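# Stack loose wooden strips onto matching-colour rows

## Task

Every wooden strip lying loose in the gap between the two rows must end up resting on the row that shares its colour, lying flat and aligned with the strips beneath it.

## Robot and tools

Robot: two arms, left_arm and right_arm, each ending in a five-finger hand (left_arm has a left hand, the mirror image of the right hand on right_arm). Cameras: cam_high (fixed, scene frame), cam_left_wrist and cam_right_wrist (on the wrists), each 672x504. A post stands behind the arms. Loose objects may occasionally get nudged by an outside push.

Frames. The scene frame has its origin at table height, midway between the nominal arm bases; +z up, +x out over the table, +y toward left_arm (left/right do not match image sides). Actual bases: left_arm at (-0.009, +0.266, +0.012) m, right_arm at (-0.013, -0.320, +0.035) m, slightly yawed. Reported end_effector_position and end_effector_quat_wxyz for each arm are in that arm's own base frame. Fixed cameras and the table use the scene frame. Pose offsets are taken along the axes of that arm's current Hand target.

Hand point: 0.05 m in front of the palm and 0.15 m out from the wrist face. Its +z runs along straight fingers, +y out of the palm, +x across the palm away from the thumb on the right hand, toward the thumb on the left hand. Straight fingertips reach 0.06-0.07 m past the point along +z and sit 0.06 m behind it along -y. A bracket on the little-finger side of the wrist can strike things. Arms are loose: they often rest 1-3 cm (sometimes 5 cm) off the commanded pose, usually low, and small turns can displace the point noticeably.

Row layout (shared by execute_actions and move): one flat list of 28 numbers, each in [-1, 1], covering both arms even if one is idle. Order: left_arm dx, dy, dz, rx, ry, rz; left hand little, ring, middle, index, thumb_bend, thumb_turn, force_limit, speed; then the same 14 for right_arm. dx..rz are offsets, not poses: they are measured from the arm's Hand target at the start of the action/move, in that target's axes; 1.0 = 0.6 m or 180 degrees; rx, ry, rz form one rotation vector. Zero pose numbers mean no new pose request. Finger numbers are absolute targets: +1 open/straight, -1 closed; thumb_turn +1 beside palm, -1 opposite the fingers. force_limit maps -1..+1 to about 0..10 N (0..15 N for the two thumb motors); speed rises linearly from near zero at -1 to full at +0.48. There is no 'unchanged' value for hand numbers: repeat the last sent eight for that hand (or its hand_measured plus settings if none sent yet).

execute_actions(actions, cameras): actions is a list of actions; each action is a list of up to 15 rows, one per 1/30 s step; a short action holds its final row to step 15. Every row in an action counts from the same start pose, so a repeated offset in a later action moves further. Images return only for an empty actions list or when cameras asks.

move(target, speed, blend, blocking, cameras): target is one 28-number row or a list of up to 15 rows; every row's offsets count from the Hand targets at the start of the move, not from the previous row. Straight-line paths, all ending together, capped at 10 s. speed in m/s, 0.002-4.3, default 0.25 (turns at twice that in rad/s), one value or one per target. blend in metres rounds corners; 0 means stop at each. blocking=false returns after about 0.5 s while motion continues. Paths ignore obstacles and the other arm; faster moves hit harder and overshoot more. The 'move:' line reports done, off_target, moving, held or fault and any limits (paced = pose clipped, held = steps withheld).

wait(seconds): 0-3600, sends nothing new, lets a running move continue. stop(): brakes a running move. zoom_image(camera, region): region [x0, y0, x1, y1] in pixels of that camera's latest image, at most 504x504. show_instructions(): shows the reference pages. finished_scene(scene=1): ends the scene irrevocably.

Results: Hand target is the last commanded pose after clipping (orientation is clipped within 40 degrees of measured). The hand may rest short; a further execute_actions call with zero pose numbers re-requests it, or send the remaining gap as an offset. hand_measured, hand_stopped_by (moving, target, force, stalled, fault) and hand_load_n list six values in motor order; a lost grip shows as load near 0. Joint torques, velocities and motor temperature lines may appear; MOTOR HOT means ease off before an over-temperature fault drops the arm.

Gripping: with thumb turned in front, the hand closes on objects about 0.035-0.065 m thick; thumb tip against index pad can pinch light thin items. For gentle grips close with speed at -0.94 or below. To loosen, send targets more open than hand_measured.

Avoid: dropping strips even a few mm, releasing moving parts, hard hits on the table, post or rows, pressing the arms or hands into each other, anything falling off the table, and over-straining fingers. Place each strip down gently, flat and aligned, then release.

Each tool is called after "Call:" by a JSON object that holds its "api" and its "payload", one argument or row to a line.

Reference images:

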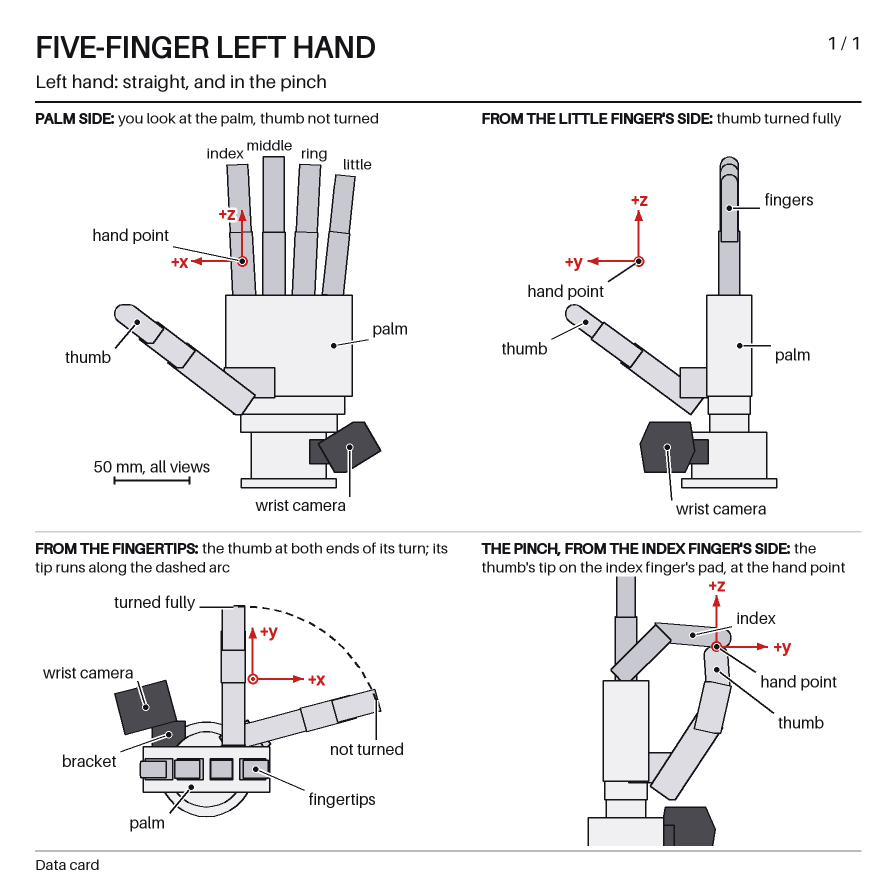

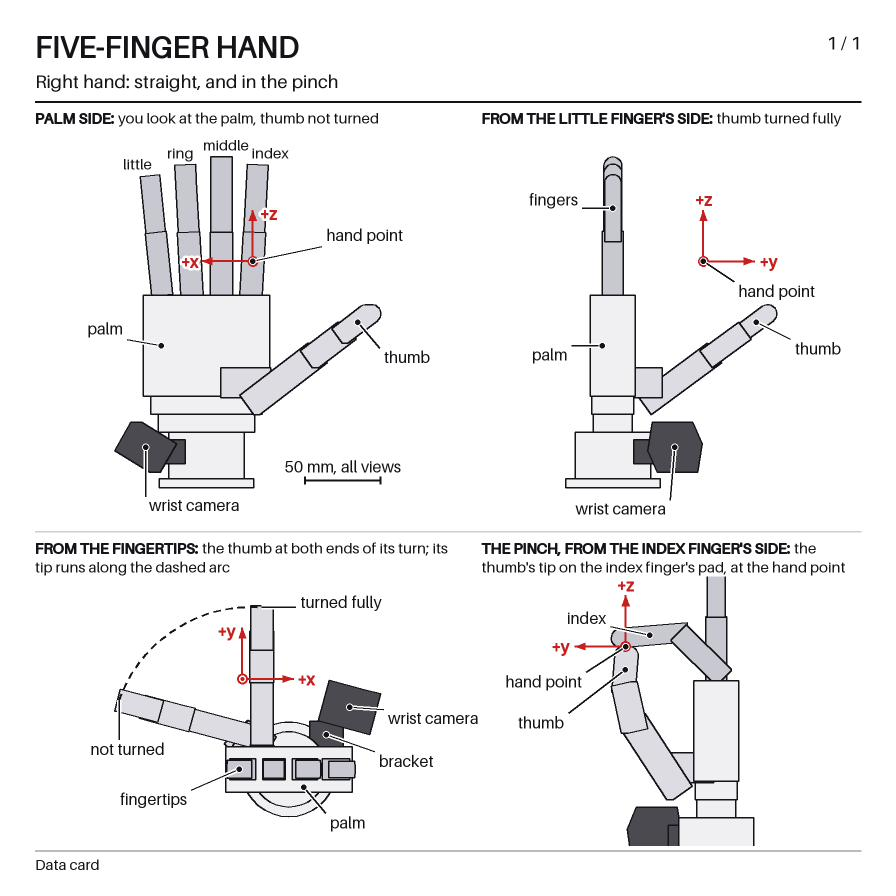

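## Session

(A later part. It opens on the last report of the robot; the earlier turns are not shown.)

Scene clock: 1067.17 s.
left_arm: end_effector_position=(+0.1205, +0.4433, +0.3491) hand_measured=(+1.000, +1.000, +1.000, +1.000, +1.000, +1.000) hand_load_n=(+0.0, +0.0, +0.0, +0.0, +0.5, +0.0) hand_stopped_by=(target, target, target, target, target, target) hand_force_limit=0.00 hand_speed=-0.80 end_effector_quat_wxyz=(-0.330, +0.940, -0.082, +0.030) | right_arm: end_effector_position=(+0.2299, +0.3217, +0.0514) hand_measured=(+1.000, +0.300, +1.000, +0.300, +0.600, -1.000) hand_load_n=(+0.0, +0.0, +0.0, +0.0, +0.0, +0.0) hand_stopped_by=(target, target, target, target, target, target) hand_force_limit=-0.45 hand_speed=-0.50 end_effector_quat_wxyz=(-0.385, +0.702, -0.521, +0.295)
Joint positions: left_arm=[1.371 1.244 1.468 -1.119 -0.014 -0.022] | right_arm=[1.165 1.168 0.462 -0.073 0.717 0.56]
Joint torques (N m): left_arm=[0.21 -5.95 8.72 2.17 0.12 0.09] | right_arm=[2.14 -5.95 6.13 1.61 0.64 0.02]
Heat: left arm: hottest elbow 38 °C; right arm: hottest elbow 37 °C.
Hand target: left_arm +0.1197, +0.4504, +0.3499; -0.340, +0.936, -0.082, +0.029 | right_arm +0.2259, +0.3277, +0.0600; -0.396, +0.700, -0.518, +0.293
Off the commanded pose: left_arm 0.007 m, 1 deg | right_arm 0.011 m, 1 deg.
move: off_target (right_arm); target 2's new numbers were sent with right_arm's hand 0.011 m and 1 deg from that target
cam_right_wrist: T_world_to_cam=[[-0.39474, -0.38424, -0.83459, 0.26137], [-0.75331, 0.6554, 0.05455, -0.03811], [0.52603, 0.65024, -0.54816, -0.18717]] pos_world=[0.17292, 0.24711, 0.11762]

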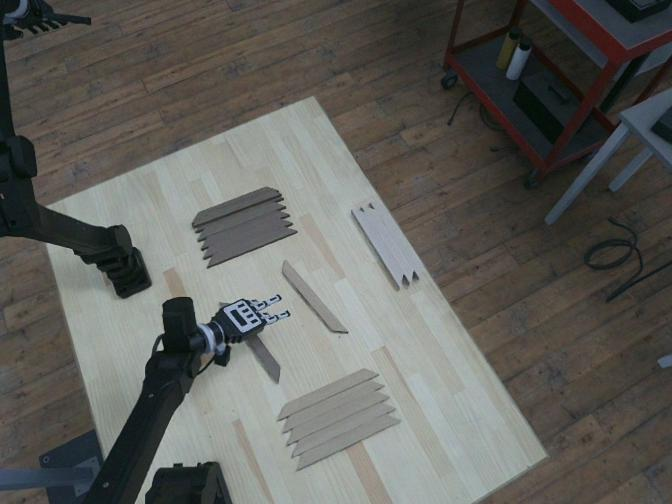

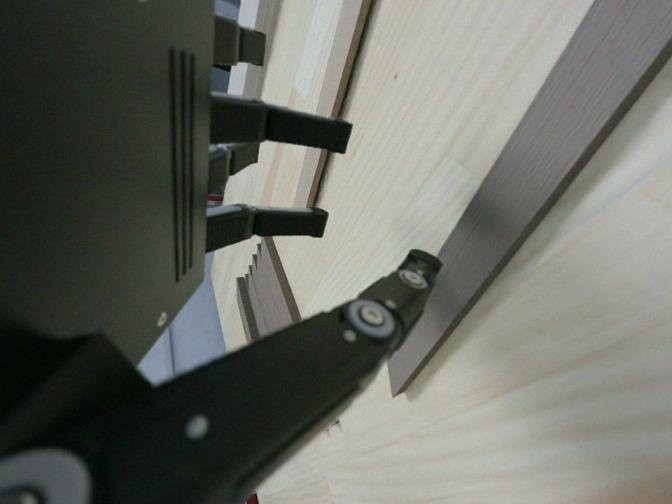

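Call:
{"api": "move", "payload": {
  "target": [0,0,0,0,0,0,1,1,1,1,1,1,0,-0.8,0.0193,0.085,0.0204,0,0.0071,0.0043,1,0.3,1,0.3,0.6,-1,-0.45,-0.5],
  "speed": 0.07,
  "cameras": ["cam_high","cam_right_wrist"]
}}

Call:
{"api": "zoom_image", "payload": {
  "camera": "cam_right_wrist",
  "region": [310, 0, 672, 362]
}}

Scene clock: 1099.47 s.
left_arm: end_effector_position=(+0.1205, +0.4433, +0.3491) hand_measured=(+1.000, +1.000, +1.000, +1.000, +1.000, +1.000) hand_load_n=(-0.5, +0.0, +0.0, +0.0, +0.0, -0.5) hand_stopped_by=(target, target, target, target, target, target) hand_force_limit=0.00 hand_speed=-0.80 end_effector_quat_wxyz=(-0.330, +0.940, -0.082, +0.030) | right_arm: end_effector_position=(+0.2166, +0.3031, +0.0056) hand_measured=(+1.000, +0.300, +1.000, +0.300, +0.600, -1.000) hand_load_n=(+0.0, +0.0, +0.0, +0.0, +0.0, +0.0) hand_stopped_by=(target, target, target, target, target, target) hand_force_limit=-0.45 hand_speed=-0.50 end_effector_quat_wxyz=(-0.378, +0.697, -0.530, +0.301)
Joint positions: left_arm=[1.371 1.244 1.468 -1.119 -0.014 -0.022] | right_arm=[1.194 1.257 0.367 0.068 0.755 0.614]
Joint torques (N m): left_arm=[0.26 -6.07 8.72 2.17 0.13 0.1] | right_arm=[1.96 -3.84 4.93 2.35 0.66 -0.01]
Heat: left arm: hottest elbow 38 °C; right arm: hottest elbow 36 °C.
Hand target: left_arm +0.1197, +0.4504, +0.3499; -0.340, +0.936, -0.082, +0.029 | right_arm +0.2142, +0.3121, +0.0100; -0.392, +0.693, -0.527, +0.298
Off the commanded pose: left_arm 0.007 m, 1 deg | right_arm 0.010 m, 2 deg.
move: done
cam_right_wrist: T_world_to_cam=[[-0.40701, -0.37901, -0.83108, 0.21184], [-0.73584, 0.67512, 0.05248, -0.0431], [0.54119, 0.6329, -0.55367, -0.19126]] pos_world=[0.15801, 0.23044, 0.07242]

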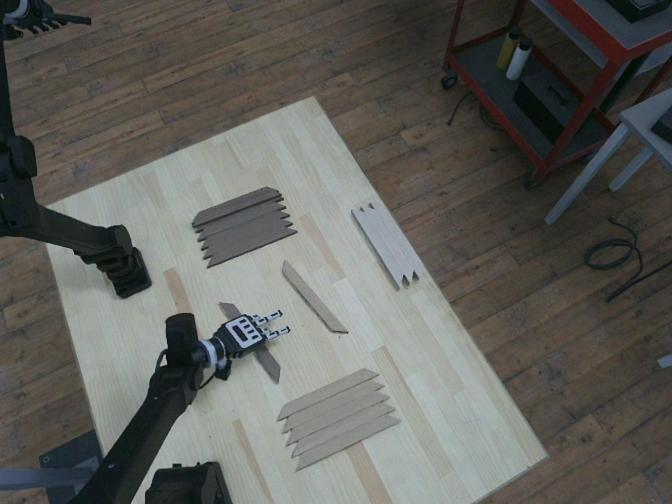

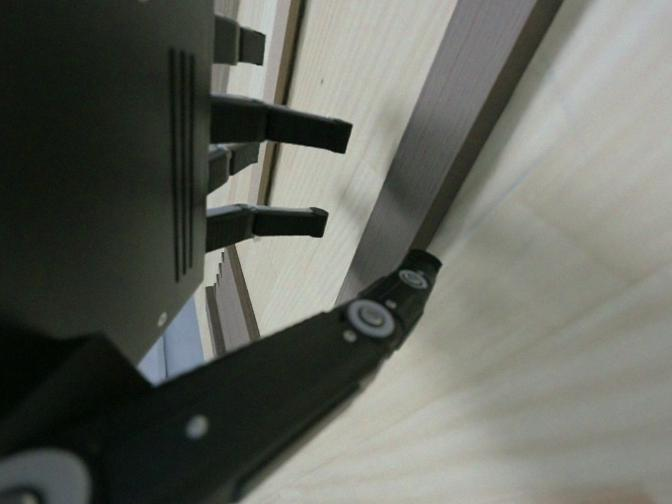

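Scaled by 1.392 from the camera's image (finer frame: 960x720).

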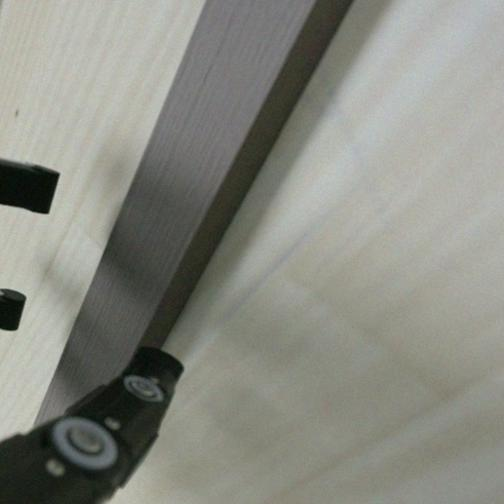

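Call:
{"api": "move", "payload": {
  "target": [0,0,0,0,0,0,1,1,1,1,1,1,0,-0.8,0,0.0236,0.0142,0,0.0057,0.0034,1,0.3,1,0.3,0.6,-1,-0.45,-0.5],
  "speed": 0.04,
  "cameras": ["cam_right_wrist"]
}}

Call:
{"api": "zoom_image", "payload": {
  "camera": "cam_right_wrist",
  "region": [280, 80, 500, 300]
}}

Scene clock: 1130.53 s.
left_arm: end_effector_position=(+0.1205, +0.4433, +0.3491) hand_measured=(+1.000, +1.000, +1.000, +1.000, +1.000, +1.000) hand_load_n=(+0.0, +0.0, +0.0, +0.0, +0.0, +0.0) hand_stopped_by=(target, target, target, target, target, target) hand_force_limit=0.00 hand_speed=-0.80 end_effector_quat_wxyz=(-0.330, +0.940, -0.082, +0.030) | right_arm: end_effector_position=(+0.2170, +0.3034, -0.0102) hand_measured=(+1.000, +0.300, +1.000, +0.300, +0.600, -1.000) hand_load_n=(+0.0, +0.0, +0.0, +0.0, -0.5, +0.0) hand_stopped_by=(target, target, target, target, target, target) hand_force_limit=-0.45 hand_speed=-0.50 end_effector_quat_wxyz=(-0.376, +0.691, -0.537, +0.305)
Joint positions: left_arm=[1.371 1.244 1.468 -1.119 -0.014 -0.022] | right_arm=[1.202 1.327 0.359 0.128 0.775 0.643]
Joint torques (N m): left_arm=[0.21 -6.12 8.7 2.18 0.12 0.09] | right_arm=[2.08 -4.13 4.57 2.5 0.73 0]
Heat: left arm: hottest elbow 38 °C; right arm: hottest elbow 35 °C.
Hand target: left_arm +0.1197, +0.4504, +0.3499; -0.340, +0.936, -0.082, +0.029 | right_arm +0.2142, +0.3121, -0.0065; -0.389, +0.687, -0.534, +0.302
Off the commanded pose: left_arm 0.007 m, 1 deg | right_arm 0.010 m, 2 deg.
move: done
cam_right_wrist: T_world_to_cam=[[-0.41407, -0.36903, -0.83208, 0.19743], [-0.72133, 0.69059, 0.05267, -0.05012], [0.55519, 0.62201, -0.55214, -0.20012]] pos_world=[0.1567, 0.23195, 0.05642]

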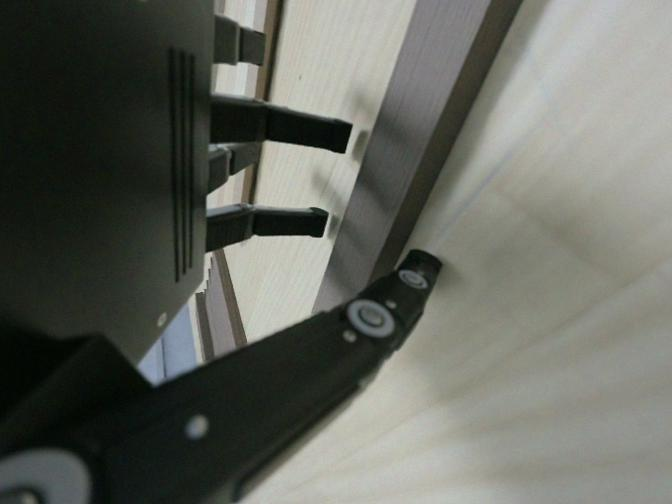

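Scaled by 2.291 from the camera's image (finer frame: 960x720).

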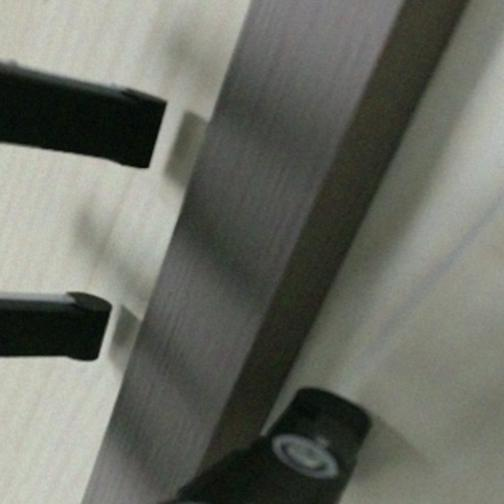

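Call:
{"api": "move", "payload": {
  "target": [
    [0,0,0,0,0,0,1,1,1,1,1,1,0,-0.8,0,0.0065,0.0038,0,0,0,1,0.3,1,0.3,0.6,-1,-0.6,-0.8],
    [0,0,0,0,0,0,1,1,1,1,1,1,0,-0.8,0,0.0065,0.0038,0,0,0,1,0.03,1,0.03,0.6,-1,-0.6,-0.8],
    [0,0,0,0,0,0,1,1,1,1,1,1,0,-0.8,0,0.0065,0.0038,0,0,0,1,0.03,1,0.03,0.0,-1,-0.45,-0.85]
  ],
  "speed": 0.04,
  "cameras": ["cam_right_wrist"]
}}

Call:
{"api": "zoom_image", "payload": {
  "camera": "cam_right_wrist",
  "region": [280, 80, 500, 300]
}}

Scene clock: 1147.37 s.
left_arm: end_effector_position=(+0.1205, +0.4433, +0.3491) hand_measured=(+1.000, +1.000, +1.000, +1.000, +1.000, +1.000) hand_load_n=(+0.0, +0.0, +0.0, +0.0, +0.0, +0.0) hand_stopped_by=(target, target, target, target, target, target) hand_force_limit=0.00 hand_speed=-0.80 end_effector_quat_wxyz=(-0.330, +0.940, -0.082, +0.030) | right_arm: end_effector_position=(+0.2149, +0.3073, -0.0133) hand_measured=(+1.000, +0.030, +1.000, +0.030, +0.366, -1.000) hand_load_n=(+0.0, +2.0, +0.0, +3.5, +4.0, +0.0) hand_stopped_by=(target, target, target, target, force, target) hand_force_limit=-0.45 hand_speed=-0.85 end_effector_quat_wxyz=(-0.379, +0.692, -0.534, +0.303)
Joint positions: left_arm=[1.371 1.244 1.468 -1.119 -0.014 -0.022] | right_arm=[1.213 1.347 0.359 0.151 0.778 0.644]
Joint torques (N m): left_arm=[0.26 -6.07 8.73 2.17 0.13 0.09] | right_arm=[2.02 -4.13 4.08 2.19 0.62 -0.07]
Heat: left arm: hottest elbow 38 °C; right arm: hottest elbow 34 °C.
Hand target: left_arm +0.1197, +0.4504, +0.3499; -0.340, +0.936, -0.082, +0.029 | right_arm +0.2141, +0.3120, -0.0110; -0.389, +0.687, -0.534, +0.302
Off the commanded pose: left_arm 0.007 m, 1 deg | right_arm 0.005 m, 1 deg.
move: done
cam_right_wrist: T_world_to_cam=[[-0.40869, -0.36954, -0.83452, 0.1944], [-0.72689, 0.68473, 0.05277, -0.05113], [0.55191, 0.62817, -0.54845, -0.20423]] pos_world=[0.155, 0.23514, 0.05292]

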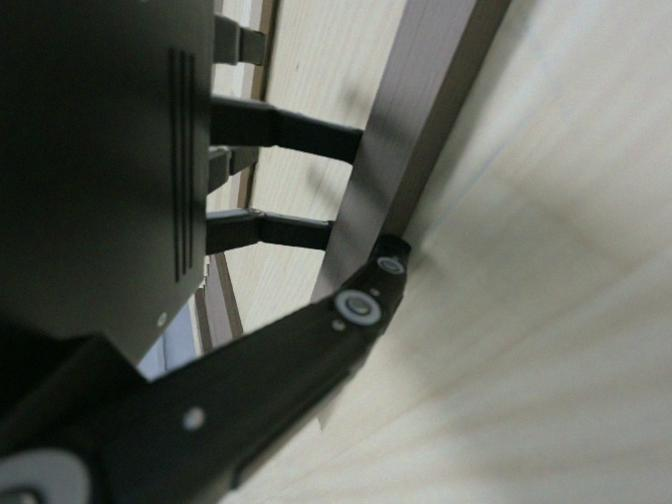

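Scaled by 2.291 from the camera's image (finer frame: 960x720).

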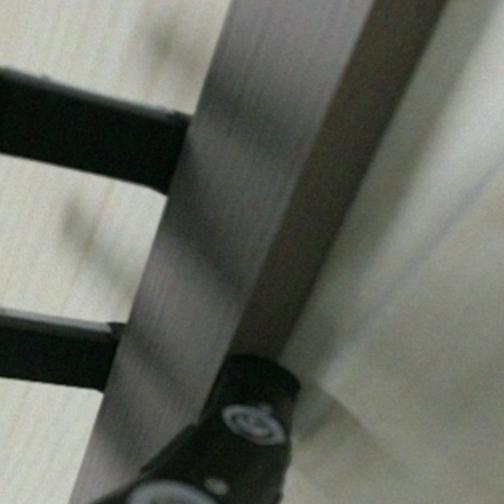

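Call:
{"api": "move", "payload": {
  "target": [
    [0,0,0,0,0,0,1,1,1,1,1,1,0,-0.8,0,-0.1571,-0.0943,0,0,0,1,0.03,1,0.03,0.0,-1,-0.45,-0.85],
    [0,0,0,0,0,0,1,1,1,1,1,1,0,-0.8,-0.4147,-0.3145,0.1005,0.0084,-0.3453,-0.2045,1,0.03,1,0.03,0.0,-1,-0.45,-0.85],
    [0,0,0,0,0,0,1,1,1,1,1,1,0,-0.8,-0.4067,-0.2207,0.1545,0.0084,-0.3453,-0.2045,1,0.03,1,0.03,0.0,-1,-0.45,-0.85]
  ],
  "speed": [0.06,0.14,0.07],
  "blend": [0.02,0.02,0],
  "cameras": ["cam_high","cam_right_wrist"]
}}

Call:
{"api": "zoom_image", "payload": {
  "camera": "cam_right_wrist",
  "region": [310, 0, 672, 362]
}}

Call:
{"api": "zoom_image", "payload": {
  "camera": "cam_high",
  "region": [180, 170, 310, 275]
}}

Scene clock: 1198.47 s.
left_arm: end_effector_position=(+0.1205, +0.4433, +0.3491) hand_measured=(+1.000, +1.000, +1.000, +1.000, +1.000, +1.000) hand_load_n=(+0.0, -0.5, +0.0, +0.0, +0.0, +0.0) hand_stopped_by=(target, target, target, target, target, target) hand_force_limit=0.00 hand_speed=-0.80 end_effector_quat_wxyz=(-0.330, +0.940, -0.082, +0.030) | right_arm: end_effector_position=(+0.2817, +0.5843, +0.0491) hand_measured=(+1.000, +0.030, +1.000, +0.030, +0.366, -1.000) hand_load_n=(+0.0, +2.0, +0.0, +3.5, +4.5, +0.0) hand_stopped_by=(target, target, target, target, force, target) hand_force_limit=-0.45 hand_speed=-0.85 end_effector_quat_wxyz=(-0.490, +0.871, -0.029, +0.007)
Joint positions: left_arm=[1.371 1.244 1.468 -1.119 -0.014 -0.022] | right_arm=[0.97 1.824 1.158 0.045 -0.466 -0.291]
Joint torques (N m): left_arm=[0.21 -6.01 8.73 2.17 0.13 0.09] | right_arm=[-0.5 -12.98 6.86 3 -0.55 -0.2]
Heat: left arm: hottest elbow 38 °C; right arm: hottest elbow 34 °C.
Hand target: left_arm +0.1197, +0.4504, +0.3499; -0.340, +0.936, -0.082, +0.029 | right_arm +0.2970, +0.5850, +0.0547; -0.503, +0.864, -0.024, +0.019
Off the commanded pose: left_arm 0.007 m, 1 deg | right_arm 0.016 m, 2 deg.
move: off_target (right_arm)
cam_right_wrist: T_world_to_cam=[[0.20448, -0.49033, -0.84721, 0.27461], [-0.86938, -0.48872, 0.07303, 0.52923], [-0.44986, 0.72161, -0.52622, -0.15432]] pos_world=[0.33452, 0.50466, 0.1128]

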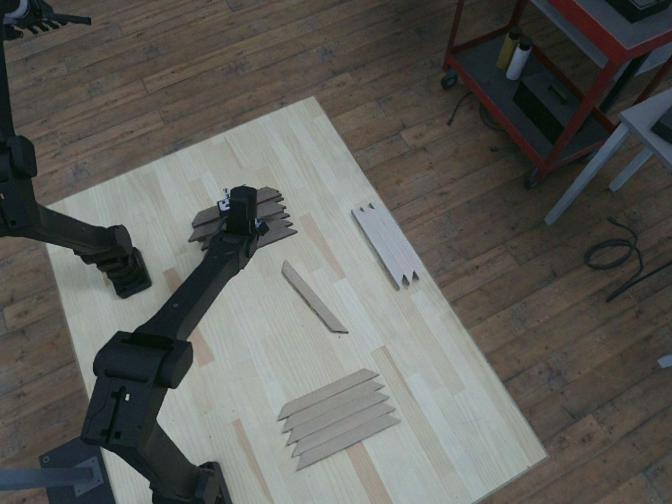

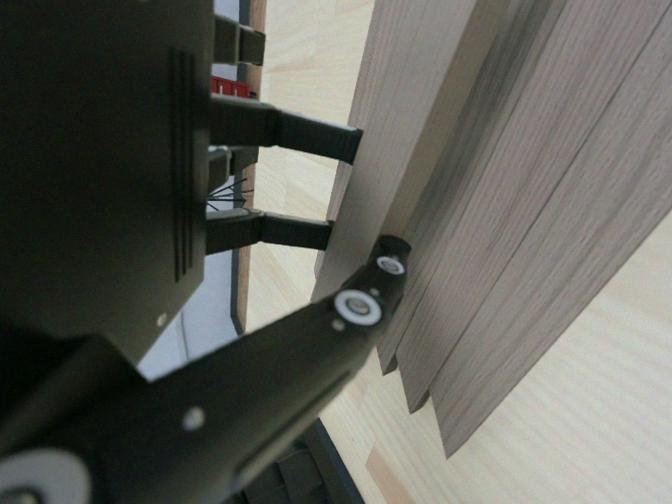

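Scaled by 1.392 from the camera's image (finer frame: 960x720).

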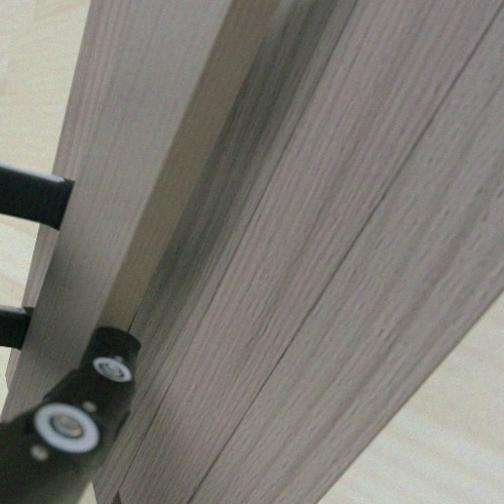

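Scaled by 3.877 from the camera's image (finer frame: 960x720).

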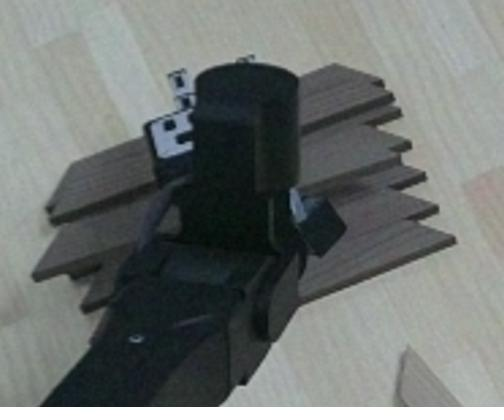

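Call:
{"api": "move", "payload": {
  "target": [0,0,0,0,0,0,1,1,1,1,1,1,0,-0.8,0.0241,0.061,0.0113,0.0005,0.0039,-0.0069,1,0.03,1,0.03,0.0,-1,-0.45,-0.85],
  "speed": 0.05,
  "cameras": ["cam_high","cam_right_wrist"]
}}

Call:
{"api": "zoom_image", "payload": {
  "camera": "cam_right_wrist",
  "region": [310, 0, 672, 362]
}}

Call:
{"api": "zoom_image", "payload": {
  "camera": "cam_high",
  "region": [180, 170, 310, 275]
}}

Scene clock: 1229.23 s.
left_arm: end_effector_position=(+0.1205, +0.4433, +0.3491) hand_measured=(+1.000, +1.000, +1.000, +1.000, +1.000, +1.000) hand_load_n=(+0.0, +0.0, +0.0, +0.0, +0.0, -0.5) hand_stopped_by=(target, target, target, target, target, target) hand_force_limit=0.00 hand_speed=-0.80 end_effector_quat_wxyz=(-0.330, +0.940, -0.082, +0.030) | right_arm: end_effector_position=(+0.2999, +0.5706, +0.0162) hand_measured=(+1.000, +0.030, +1.000, +0.030, +0.366, -1.000) hand_load_n=(+0.0, +2.0, +0.0, +3.5, +4.5, +0.0) hand_stopped_by=(target, target, target, target, force, target) hand_force_limit=-0.45 hand_speed=-0.85 end_effector_quat_wxyz=(-0.492, +0.870, -0.024, +0.020)
Joint positions: left_arm=[1.371 1.244 1.468 -1.119 -0.014 -0.022] | right_arm=[0.935 1.873 1.123 0.131 -0.478 -0.33]
Joint torques (N m): left_arm=[0.21 -6.18 8.75 2.17 0.13 0.1] | right_arm=[0.03 -13.1 5.96 2.85 -0.59 -0.2]
Heat: left arm: hottest elbow 38 °C; right arm: hottest elbow 34 °C.
Hand target: left_arm +0.1197, +0.4504, +0.3499; -0.340, +0.936, -0.082, +0.029 | right_arm +0.3110, +0.5719, +0.0196; -0.503, +0.864, -0.018, +0.029
Off the commanded pose: left_arm 0.007 m, 1 deg | right_arm 0.012 m, 2 deg.
move: off_target (right_arm)
cam_right_wrist: T_world_to_cam=[[0.22536, -0.48856, -0.84293, 0.22902], [-0.8737, -0.48419, 0.04705, 0.53999], [-0.43112, 0.72586, -0.53597, -0.16146]] pos_world=[0.35056, 0.49055, 0.0811]

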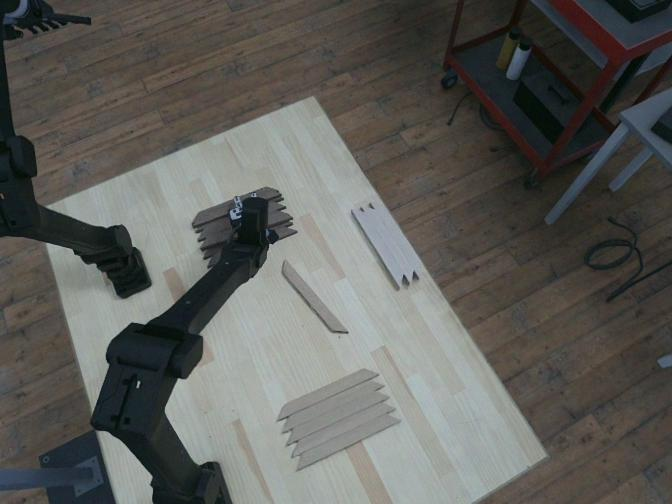

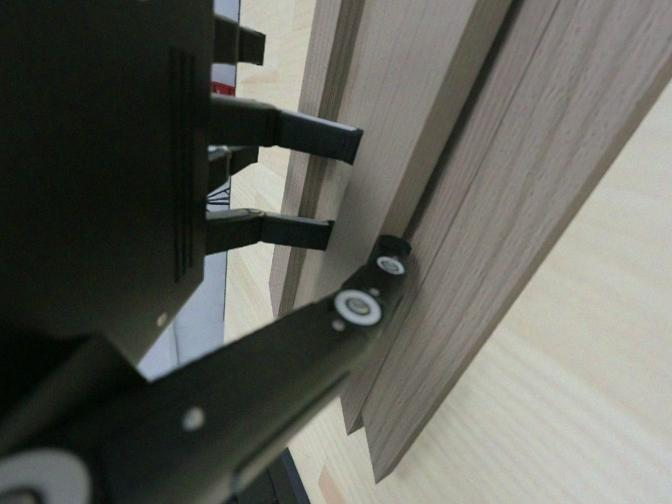

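Scaled by 1.392 from the camera's image (finer frame: 960x720).

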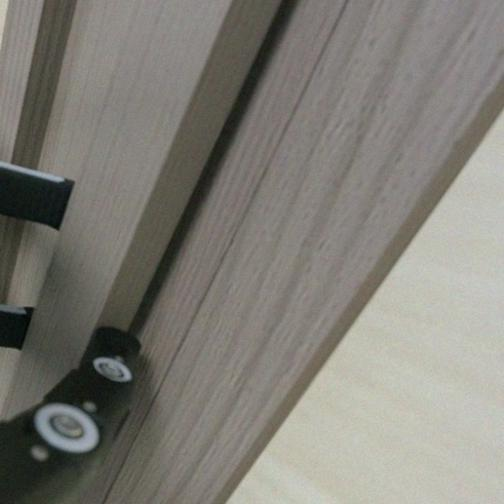

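Scaled by 3.877 from the camera's image (finer frame: 960x720).

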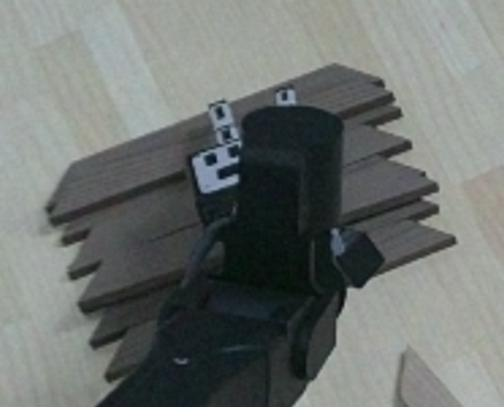

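Call:
{"api": "move", "payload": {
  "target": [0,0,0,0,0,0,1,1,1,1,1,1,0,-0.8,0,0.0223,0.0012,0.0005,-0.0136,-0.0077,1,0.03,1,0.03,0.0,-1,-0.45,-0.85],
  "speed": 0.03,
  "cameras": ["cam_high","cam_right_wrist"]
}}

Call:
{"api": "zoom_image", "payload": {
  "camera": "cam_right_wrist",
  "region": [310, 0, 672, 362]
}}

Call:
{"api": "zoom_image", "payload": {
  "camera": "cam_high",
  "region": [180, 170, 310, 275]
}}

Scene clock: 1268.30 s.
left_arm: end_effector_position=(+0.1205, +0.4433, +0.3491) hand_measured=(+1.000, +1.000, +1.000, +1.000, +1.000, +1.000) hand_load_n=(+0.0, +0.0, +0.0, +0.0, +0.0, +0.0) hand_stopped_by=(target, target, target, target, target, target) hand_force_limit=0.00 hand_speed=-0.80 end_effector_quat_wxyz=(-0.330, +0.940, -0.082, +0.030) | right_arm: end_effector_position=(+0.2976, +0.5676, +0.0066) hand_measured=(+1.000, +0.030, +1.000, +0.030, +0.366, -1.000) hand_load_n=(-0.5, +1.5, +0.0, +4.0, +4.5, +0.0) hand_stopped_by=(target, target, target, target, force, target) hand_force_limit=-0.45 hand_speed=-0.85 end_effector_quat_wxyz=(-0.494, +0.869, +0.005, +0.010)
Joint positions: left_arm=[1.371 1.244 1.468 -1.119 -0.014 -0.022] | right_arm=[0.926 1.893 1.123 0.136 -0.532 -0.382]
Joint torques (N m): left_arm=[0.26 -6.07 8.73 2.18 0.12 0.09] | right_arm=[-0.21 -13.39 5.74 2.7 -0.62 -0.12]
Heat: left arm: hottest elbow 38 °C; right arm: hottest elbow 36 °C.
Hand target: left_arm +0.1197, +0.4504, +0.3499; -0.340, +0.936, -0.082, +0.029 | right_arm +0.3110, +0.5659, +0.0076; -0.503, +0.864, +0.003, +0.017
Off the commanded pose: left_arm 0.007 m, 1 deg | right_arm 0.013 m, 1 deg.
move: off_target (right_arm)
cam_right_wrist: T_world_to_cam=[[0.26336, -0.46976, -0.8426, 0.19793], [-0.84295, -0.53681, 0.03581, 0.55776], [-0.46914, 0.70083, -0.53736, -0.13994]] pos_world=[0.35239, 0.49046, 0.0716]

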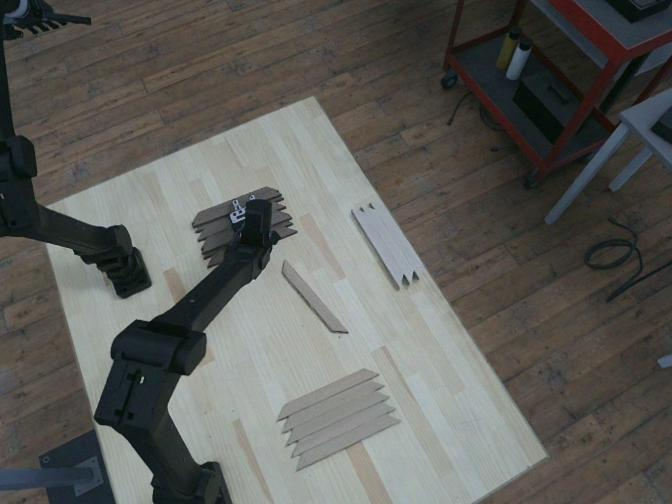

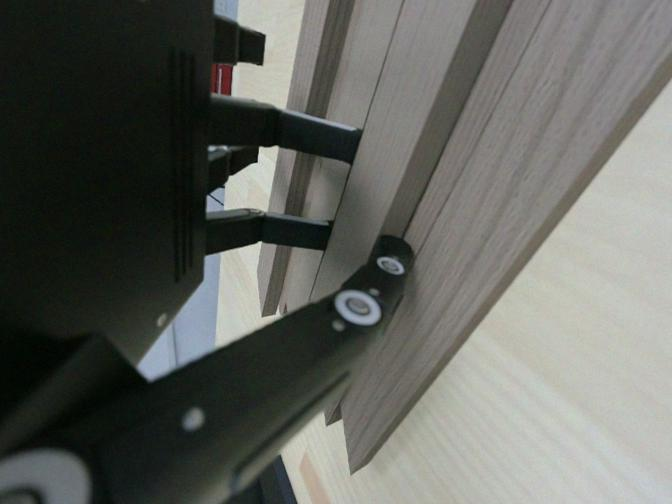

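Scaled by 1.392 from the camera's image (finer frame: 960x720).

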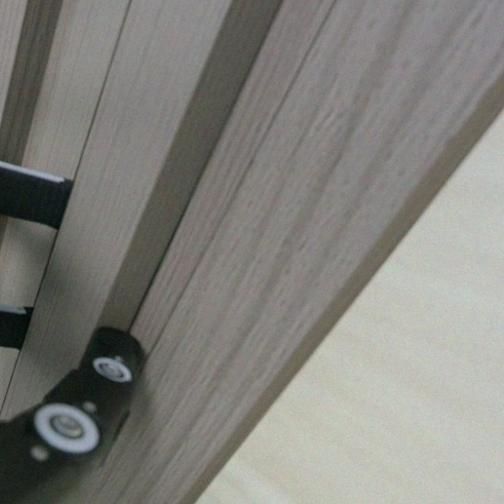

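Scaled by 3.877 from the camera's image (finer frame: 960x720).

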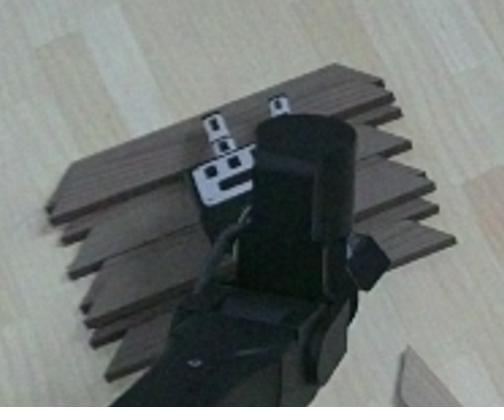

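Call:
{"api": "zoom_image", "payload": {
  "camera": "cam_right_wrist",
  "region": [380, 0, 580, 250]
}}

Call:
{"api": "zoom_image", "payload": {
  "camera": "cam_high",
  "region": [185, 185, 305, 275]
}}

Scaled by 2.016 from the camera's image (finer frame: 960x720).

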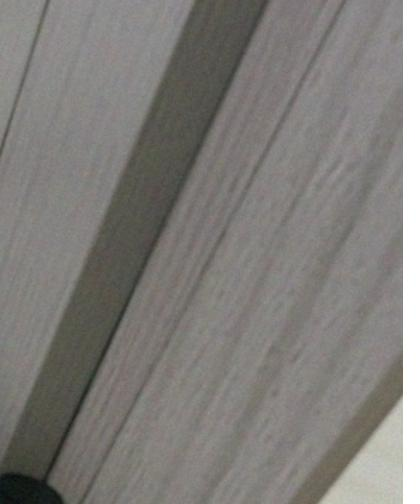

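Scaled by 4.200 from the camera's image (finer frame: 960x720).

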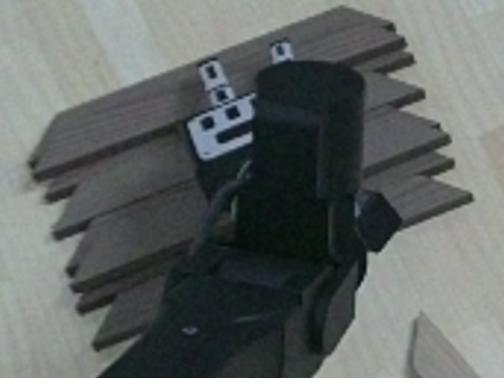

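Call:
{"api": "move", "payload": {
  "target": [0,0,0,0,0,0,1,1,1,1,1,1,0,-0.8,0,0.0116,0.0066,0,-0.001,0.0017,1,0.03,1,0.03,0.0,-1,-0.45,-0.85],
  "speed": 0.03,
  "cameras": ["cam_right_wrist"]
}}

Call:
{"api": "zoom_image", "payload": {
  "camera": "cam_right_wrist",
  "region": [380, 0, 580, 250]
}}

Scene clock: 1312.07 s.
left_arm: end_effector_position=(+0.1205, +0.4433, +0.3491) hand_measured=(+1.000, +1.000, +1.000, +1.000, +1.000, +1.000) hand_load_n=(+0.0, -0.5, +0.0, +0.0, +0.0, +0.0) hand_stopped_by=(target, target, target, target, target, target) hand_force_limit=0.00 hand_speed=-0.80 end_effector_quat_wxyz=(-0.330, +0.940, -0.082, +0.030) | right_arm: end_effector_position=(+0.2991, +0.5690, +0.0044) hand_measured=(+1.000, +0.030, +1.000, +0.030, +0.366, -1.000) hand_load_n=(+0.0, +1.5, +0.0, +4.0, +4.0, +0.0) hand_stopped_by=(target, target, target, target, force, target) hand_force_limit=-0.45 hand_speed=-0.85 end_effector_quat_wxyz=(-0.499, +0.867, +0.004, +0.008)
Joint positions: left_arm=[1.371 1.244 1.468 -1.119 -0.014 -0.022] | right_arm=[0.923 1.903 1.123 0.154 -0.539 -0.376]
Joint torques (N m): left_arm=[0.21 -6.01 8.75 2.14 0.13 0.09] | right_arm=[-0.5 -12.69 5.59 2.51 -0.54 -0.19]
Heat: left arm: hottest elbow 38 °C; right arm: hottest elbow 36 °C.
Hand target: left_arm +0.1197, +0.4504, +0.3499; -0.340, +0.936, -0.082, +0.029 | right_arm +0.3112, +0.5659, -0.0004; -0.503, +0.864, +0.002, +0.014
Off the commanded pose: left_arm 0.007 m, 1 deg | right_arm 0.013 m, 1 deg.
move: off_target (right_arm)
cam_right_wrist: T_world_to_cam=[[0.26057, -0.46114, -0.84821, 0.19225], [-0.84279, -0.53722, 0.03316, 0.55992], [-0.47096, 0.70622, -0.52862, -0.14398]] pos_world=[0.35399, 0.49114, 0.06839]

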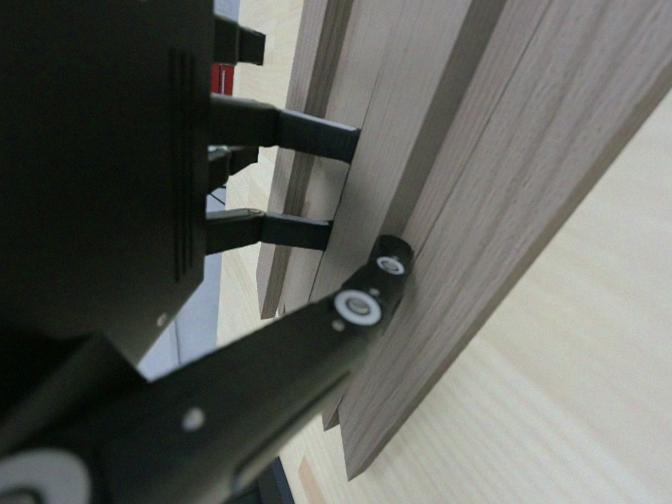

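Scaled by 2.016 from the camera's image (finer frame: 960x720).

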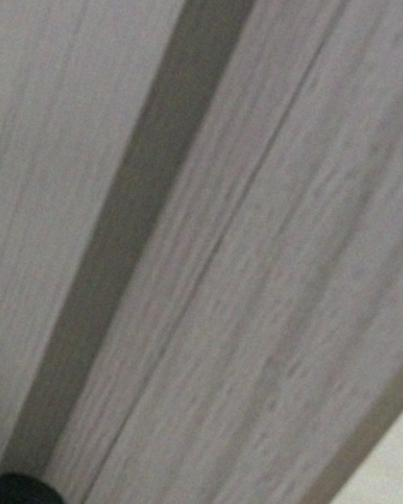

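Call:
{"api": "move", "payload": {
  "target": [
    [0,0,0,0,0,0,1,1,1,1,1,1,0,-0.8,0,0,0,0,0,0,1,0.25,1,0.25,0.5,-1,-0.45,-0.9],
    [0,0,0,0,0,0,1,1,1,1,1,1,0,-0.8,0.0,-0.174,-0.0988,0,0,0,1,0.25,1,0.25,0.5,-1,-0.45,-0.9]
  ],
  "speed": 0.05,
  "cameras": ["cam_high","cam_right_wrist"]
}}

Call:
{"api": "zoom_image", "payload": {
  "camera": "cam_high",
  "region": [180, 170, 310, 275]
}}

Scene clock: 1325.57 s.
left_arm: end_effector_position=(+0.1205, +0.4433, +0.3491) hand_measured=(+1.000, +1.000, +1.000, +1.000, +1.000, +1.000) hand_load_n=(+0.0, -0.5, +0.0, -0.5, +0.0, +0.0) hand_stopped_by=(target, target, target, target, target, target) hand_force_limit=0.00 hand_speed=-0.80 end_effector_quat_wxyz=(-0.330, +0.940, -0.082, +0.030) | right_arm: end_effector_position=(+0.2896, +0.5524, +0.0846) hand_measured=(+1.000, +0.250, +1.000, +0.250, +0.500, -1.000) hand_load_n=(+0.0, +0.0, +0.0, +0.0, +0.0, +0.0) hand_stopped_by=(target, target, target, target, target, target) hand_force_limit=-0.45 hand_speed=-0.90 end_effector_quat_wxyz=(-0.480, +0.877, -0.007, -0.006)
Joint positions: left_arm=[1.371 1.244 1.468 -1.119 -0.014 -0.022] | right_arm=[0.918 1.737 1.164 -0.106 -0.541 -0.373]
Joint velocities: left_arm=[0.015 0.005 -0.007 0.012 -0.154 -0.037] | right_arm=[within noise]
Joint torques (N m): left_arm=[0.26 -6.01 8.7 2.17 0.13 0.09] | right_arm=[-0.44 -15.21 9.94 1.7 -0.29 -0.12]
Heat: left arm: hottest elbow 38 °C; right arm: hottest elbow 36 °C.
Hand target: left_arm +0.1197, +0.4504, +0.3499; -0.340, +0.936, -0.082, +0.029 | right_arm +0.3081, +0.5658, +0.1196; -0.503, +0.864, +0.002, +0.014
Off the commanded pose: left_arm 0.007 m, 1 deg | right_arm 0.042 m, 4 deg.
move: off_target (right_arm)
cam_right_wrist: T_world_to_cam=[[0.22788, -0.49793, -0.83674, 0.28393], [-0.84332, -0.53049, 0.08601, 0.53235], [-0.48671, 0.68603, -0.5408, -0.07761]] pos_world=[0.34646, 0.47702, 0.14981]

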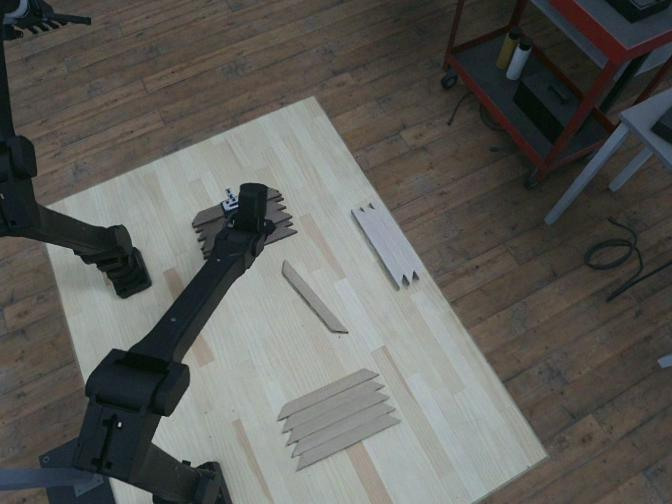

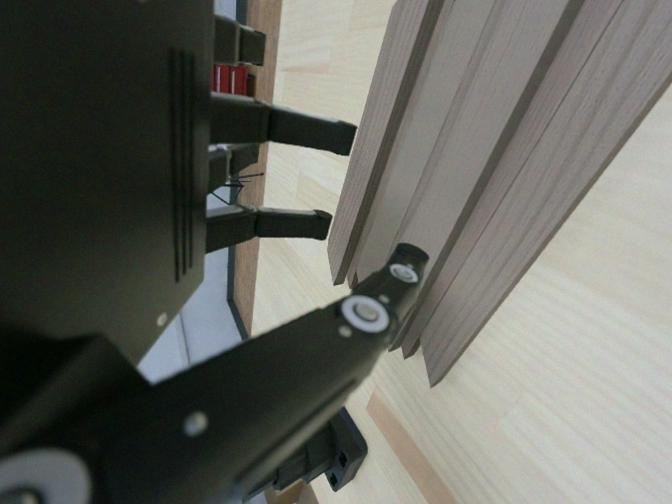

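Scaled by 3.877 from the camera's image (finer frame: 960x720).

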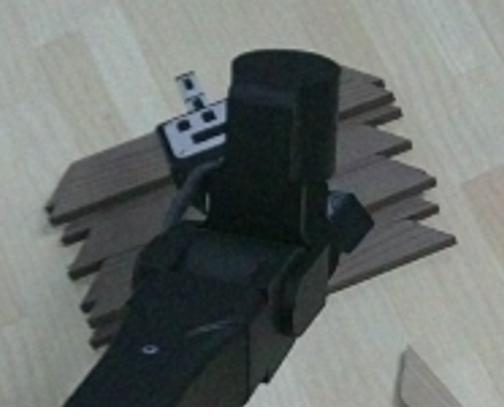

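Call:
{"api": "execute_actions", "payload": {
  "actions": [],
  "cameras": ["all"]
}}

Scene clock: 1369.63 s.
left_arm: end_effector_position=(+0.1205, +0.4433, +0.3491) hand_measured=(+1.000, +1.000, +1.000, +1.000, +1.000, +1.000) hand_load_n=(+0.0, +0.0, +0.0, +0.0, +0.0, -0.5) hand_stopped_by=(target, target, target, target, target, target) hand_force_limit=0.00 hand_speed=-0.80 end_effector_quat_wxyz=(-0.330, +0.940, -0.082, +0.030) | right_arm: end_effector_position=(+0.2896, +0.5524, +0.0846) hand_measured=(+1.000, +0.250, +1.000, +0.250, +0.500, -1.000) hand_load_n=(+0.0, +0.0, +0.0, +0.0, +0.0, +0.0) hand_stopped_by=(target, target, target, target, target, target) hand_force_limit=-0.45 hand_speed=-0.90 end_effector_quat_wxyz=(-0.480, +0.877, -0.007, -0.006)
Joint positions: left_arm=[1.371 1.244 1.468 -1.119 -0.014 -0.022] | right_arm=[0.918 1.737 1.164 -0.106 -0.541 -0.373]
Joint velocities: within noise
Joint torques (N m): left_arm=[0.21 -6.01 8.72 2.18 0.12 0.09] | right_arm=[0.62 -13.92 10 1.46 -0.33 -0.14]
Heat: left arm: hottest elbow 38 °C; right arm: hottest elbow 37 °C.
Hand target: left_arm +0.1197, +0.4504, +0.3499; -0.340, +0.936, -0.082, +0.029 | right_arm +0.3081, +0.5658, +0.1196; -0.503, +0.864, +0.002, +0.014
Off the commanded pose: left_arm 0.007 m, 1 deg | right_arm 0.042 m, 4 deg.
camera_calibration:
cam_left_wrist: T_world_to_cam=[[0.37565, 0.69245, 0.61595, -0.56589], [0.72026, -0.63637, 0.27614, 0.09566], [0.58319, 0.33991, -0.7378, 0.15265]] pos_world=[0.05465, 0.40084, 0.43477]
cam_right_wrist: T_world_to_cam=[[0.22788, -0.49793, -0.83674, 0.28393], [-0.84332, -0.53049, 0.08601, 0.53235], [-0.48671, 0.68603, -0.5408, -0.07761]] pos_world=[0.34646, 0.47702, 0.14981]

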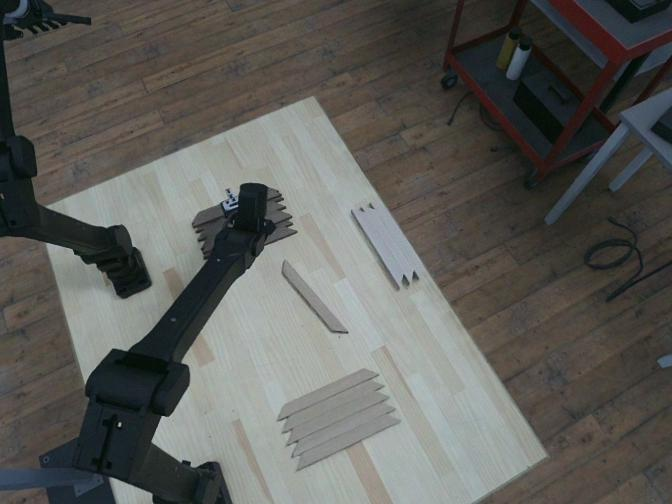

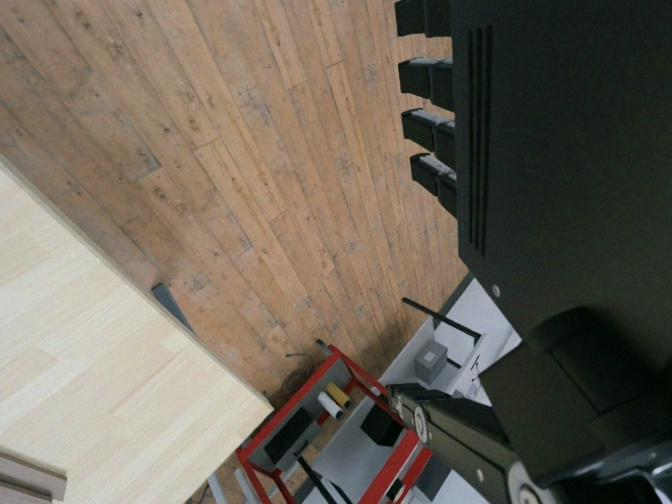

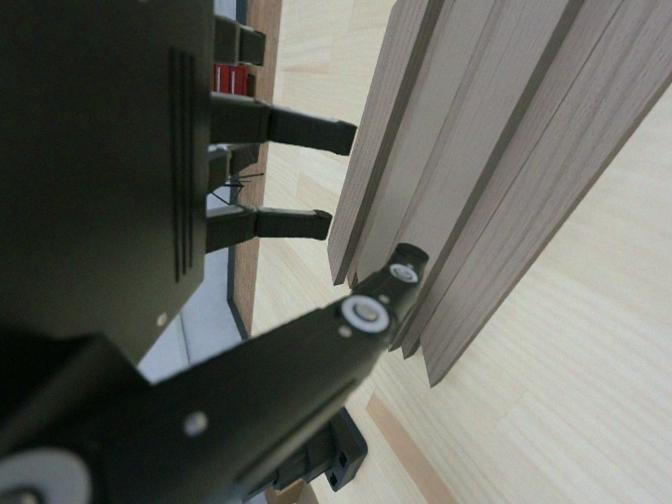

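Call:
{"api": "move", "payload": {
  "target": [
    [0,0,0,0,0,0,1,1,1,1,1,1,0,-0.8,0.007,-0.2318,-0.1315,0,0,0,1,0.25,1,0.25,0.5,-1,-0.45,-0.9],
    [0,0,0,0,0,0,1,1,1,1,1,1,0,-0.8,0.1532,0.1802,-0.884,-0.0799,0.3033,0.2402,1,0.25,1,0.25,0.5,-1,-0.45,-0.9]
  ],
  "speed": [0.1, 0.2],
  "blend": [0.04, 0],
  "cameras": ["cam_high"]
}}

Scene clock: 1431.20 s.
left_arm: end_effector_position=(+0.1205, +0.4433, +0.3491) hand_measured=(+1.000, +1.000, +1.000, +1.000, +1.000, +1.000) hand_load_n=(+0.0, +0.0, +0.0, +0.0, +0.0, +0.0) hand_stopped_by=(target, target, target, target, target, target) hand_force_limit=0.00 hand_speed=-0.80 end_effector_quat_wxyz=(-0.330, +0.940, -0.082, +0.030) | right_arm: end_effector_position=(+0.3835, +0.0527, +0.2711) hand_measured=(+1.000, +0.250, +1.000, +0.250, +0.500, -1.000) hand_load_n=(+0.0, +0.0, +0.0, +0.0, +0.0, +0.0) hand_stopped_by=(target, target, target, target, target, target) hand_force_limit=-0.45 hand_speed=-0.90 end_effector_quat_wxyz=(-0.306, +0.757, -0.540, +0.205)
Joint positions: left_arm=[1.371 1.244 1.468 -1.119 -0.014 -0.022] | right_arm=[-0.03 1.019 1.072 -0.909 -0.265 -0.261]
Joint torques (N m): left_arm=[0.15 -6.12 8.73 2.21 0.13 0.09] | right_arm=[0.21 -4.54 10.09 1.58 -0.23 -0.22]
Heat: left arm: hottest elbow 38 °C; right arm: hottest elbow 41 °C.
Hand target: left_arm +0.1197, +0.4504, +0.3499; -0.340, +0.936, -0.082, +0.029 | right_arm +0.3897, +0.0501, +0.2893; -0.314, +0.756, -0.530, +0.220
Off the commanded pose: left_arm 0.007 m, 1 deg | right_arm 0.019 m, 2 deg.
move: off_target (right_arm)

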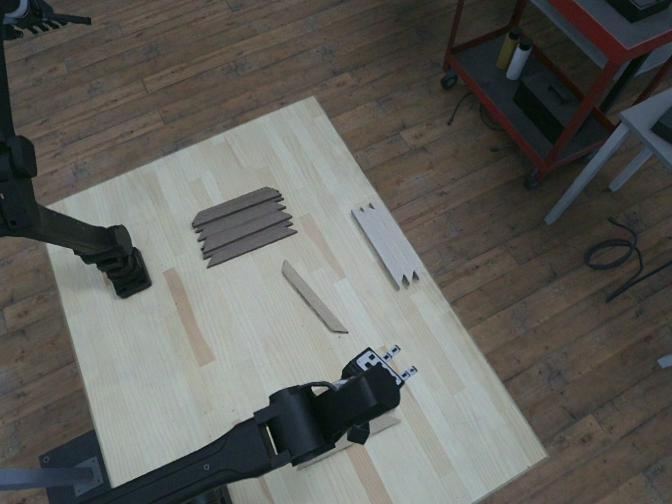

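Call:
{"api": "zoom_image", "payload": {
  "camera": "cam_high",
  "region": [180, 170, 360, 305]
}}

Call:
{"api": "zoom_image", "payload": {
  "camera": "cam_high",
  "region": [270, 250, 370, 350]
}}

Scaled by 2.800 from the camera's image (finer frame: 960x720).

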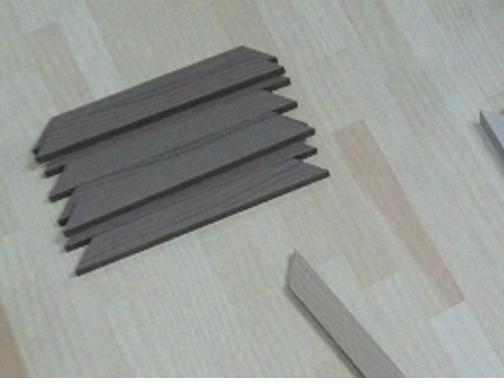

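Scaled by 5.040 from the camera's image (finer frame: 960x720).

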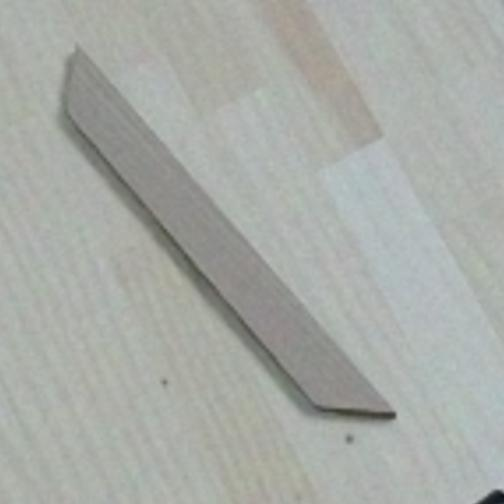

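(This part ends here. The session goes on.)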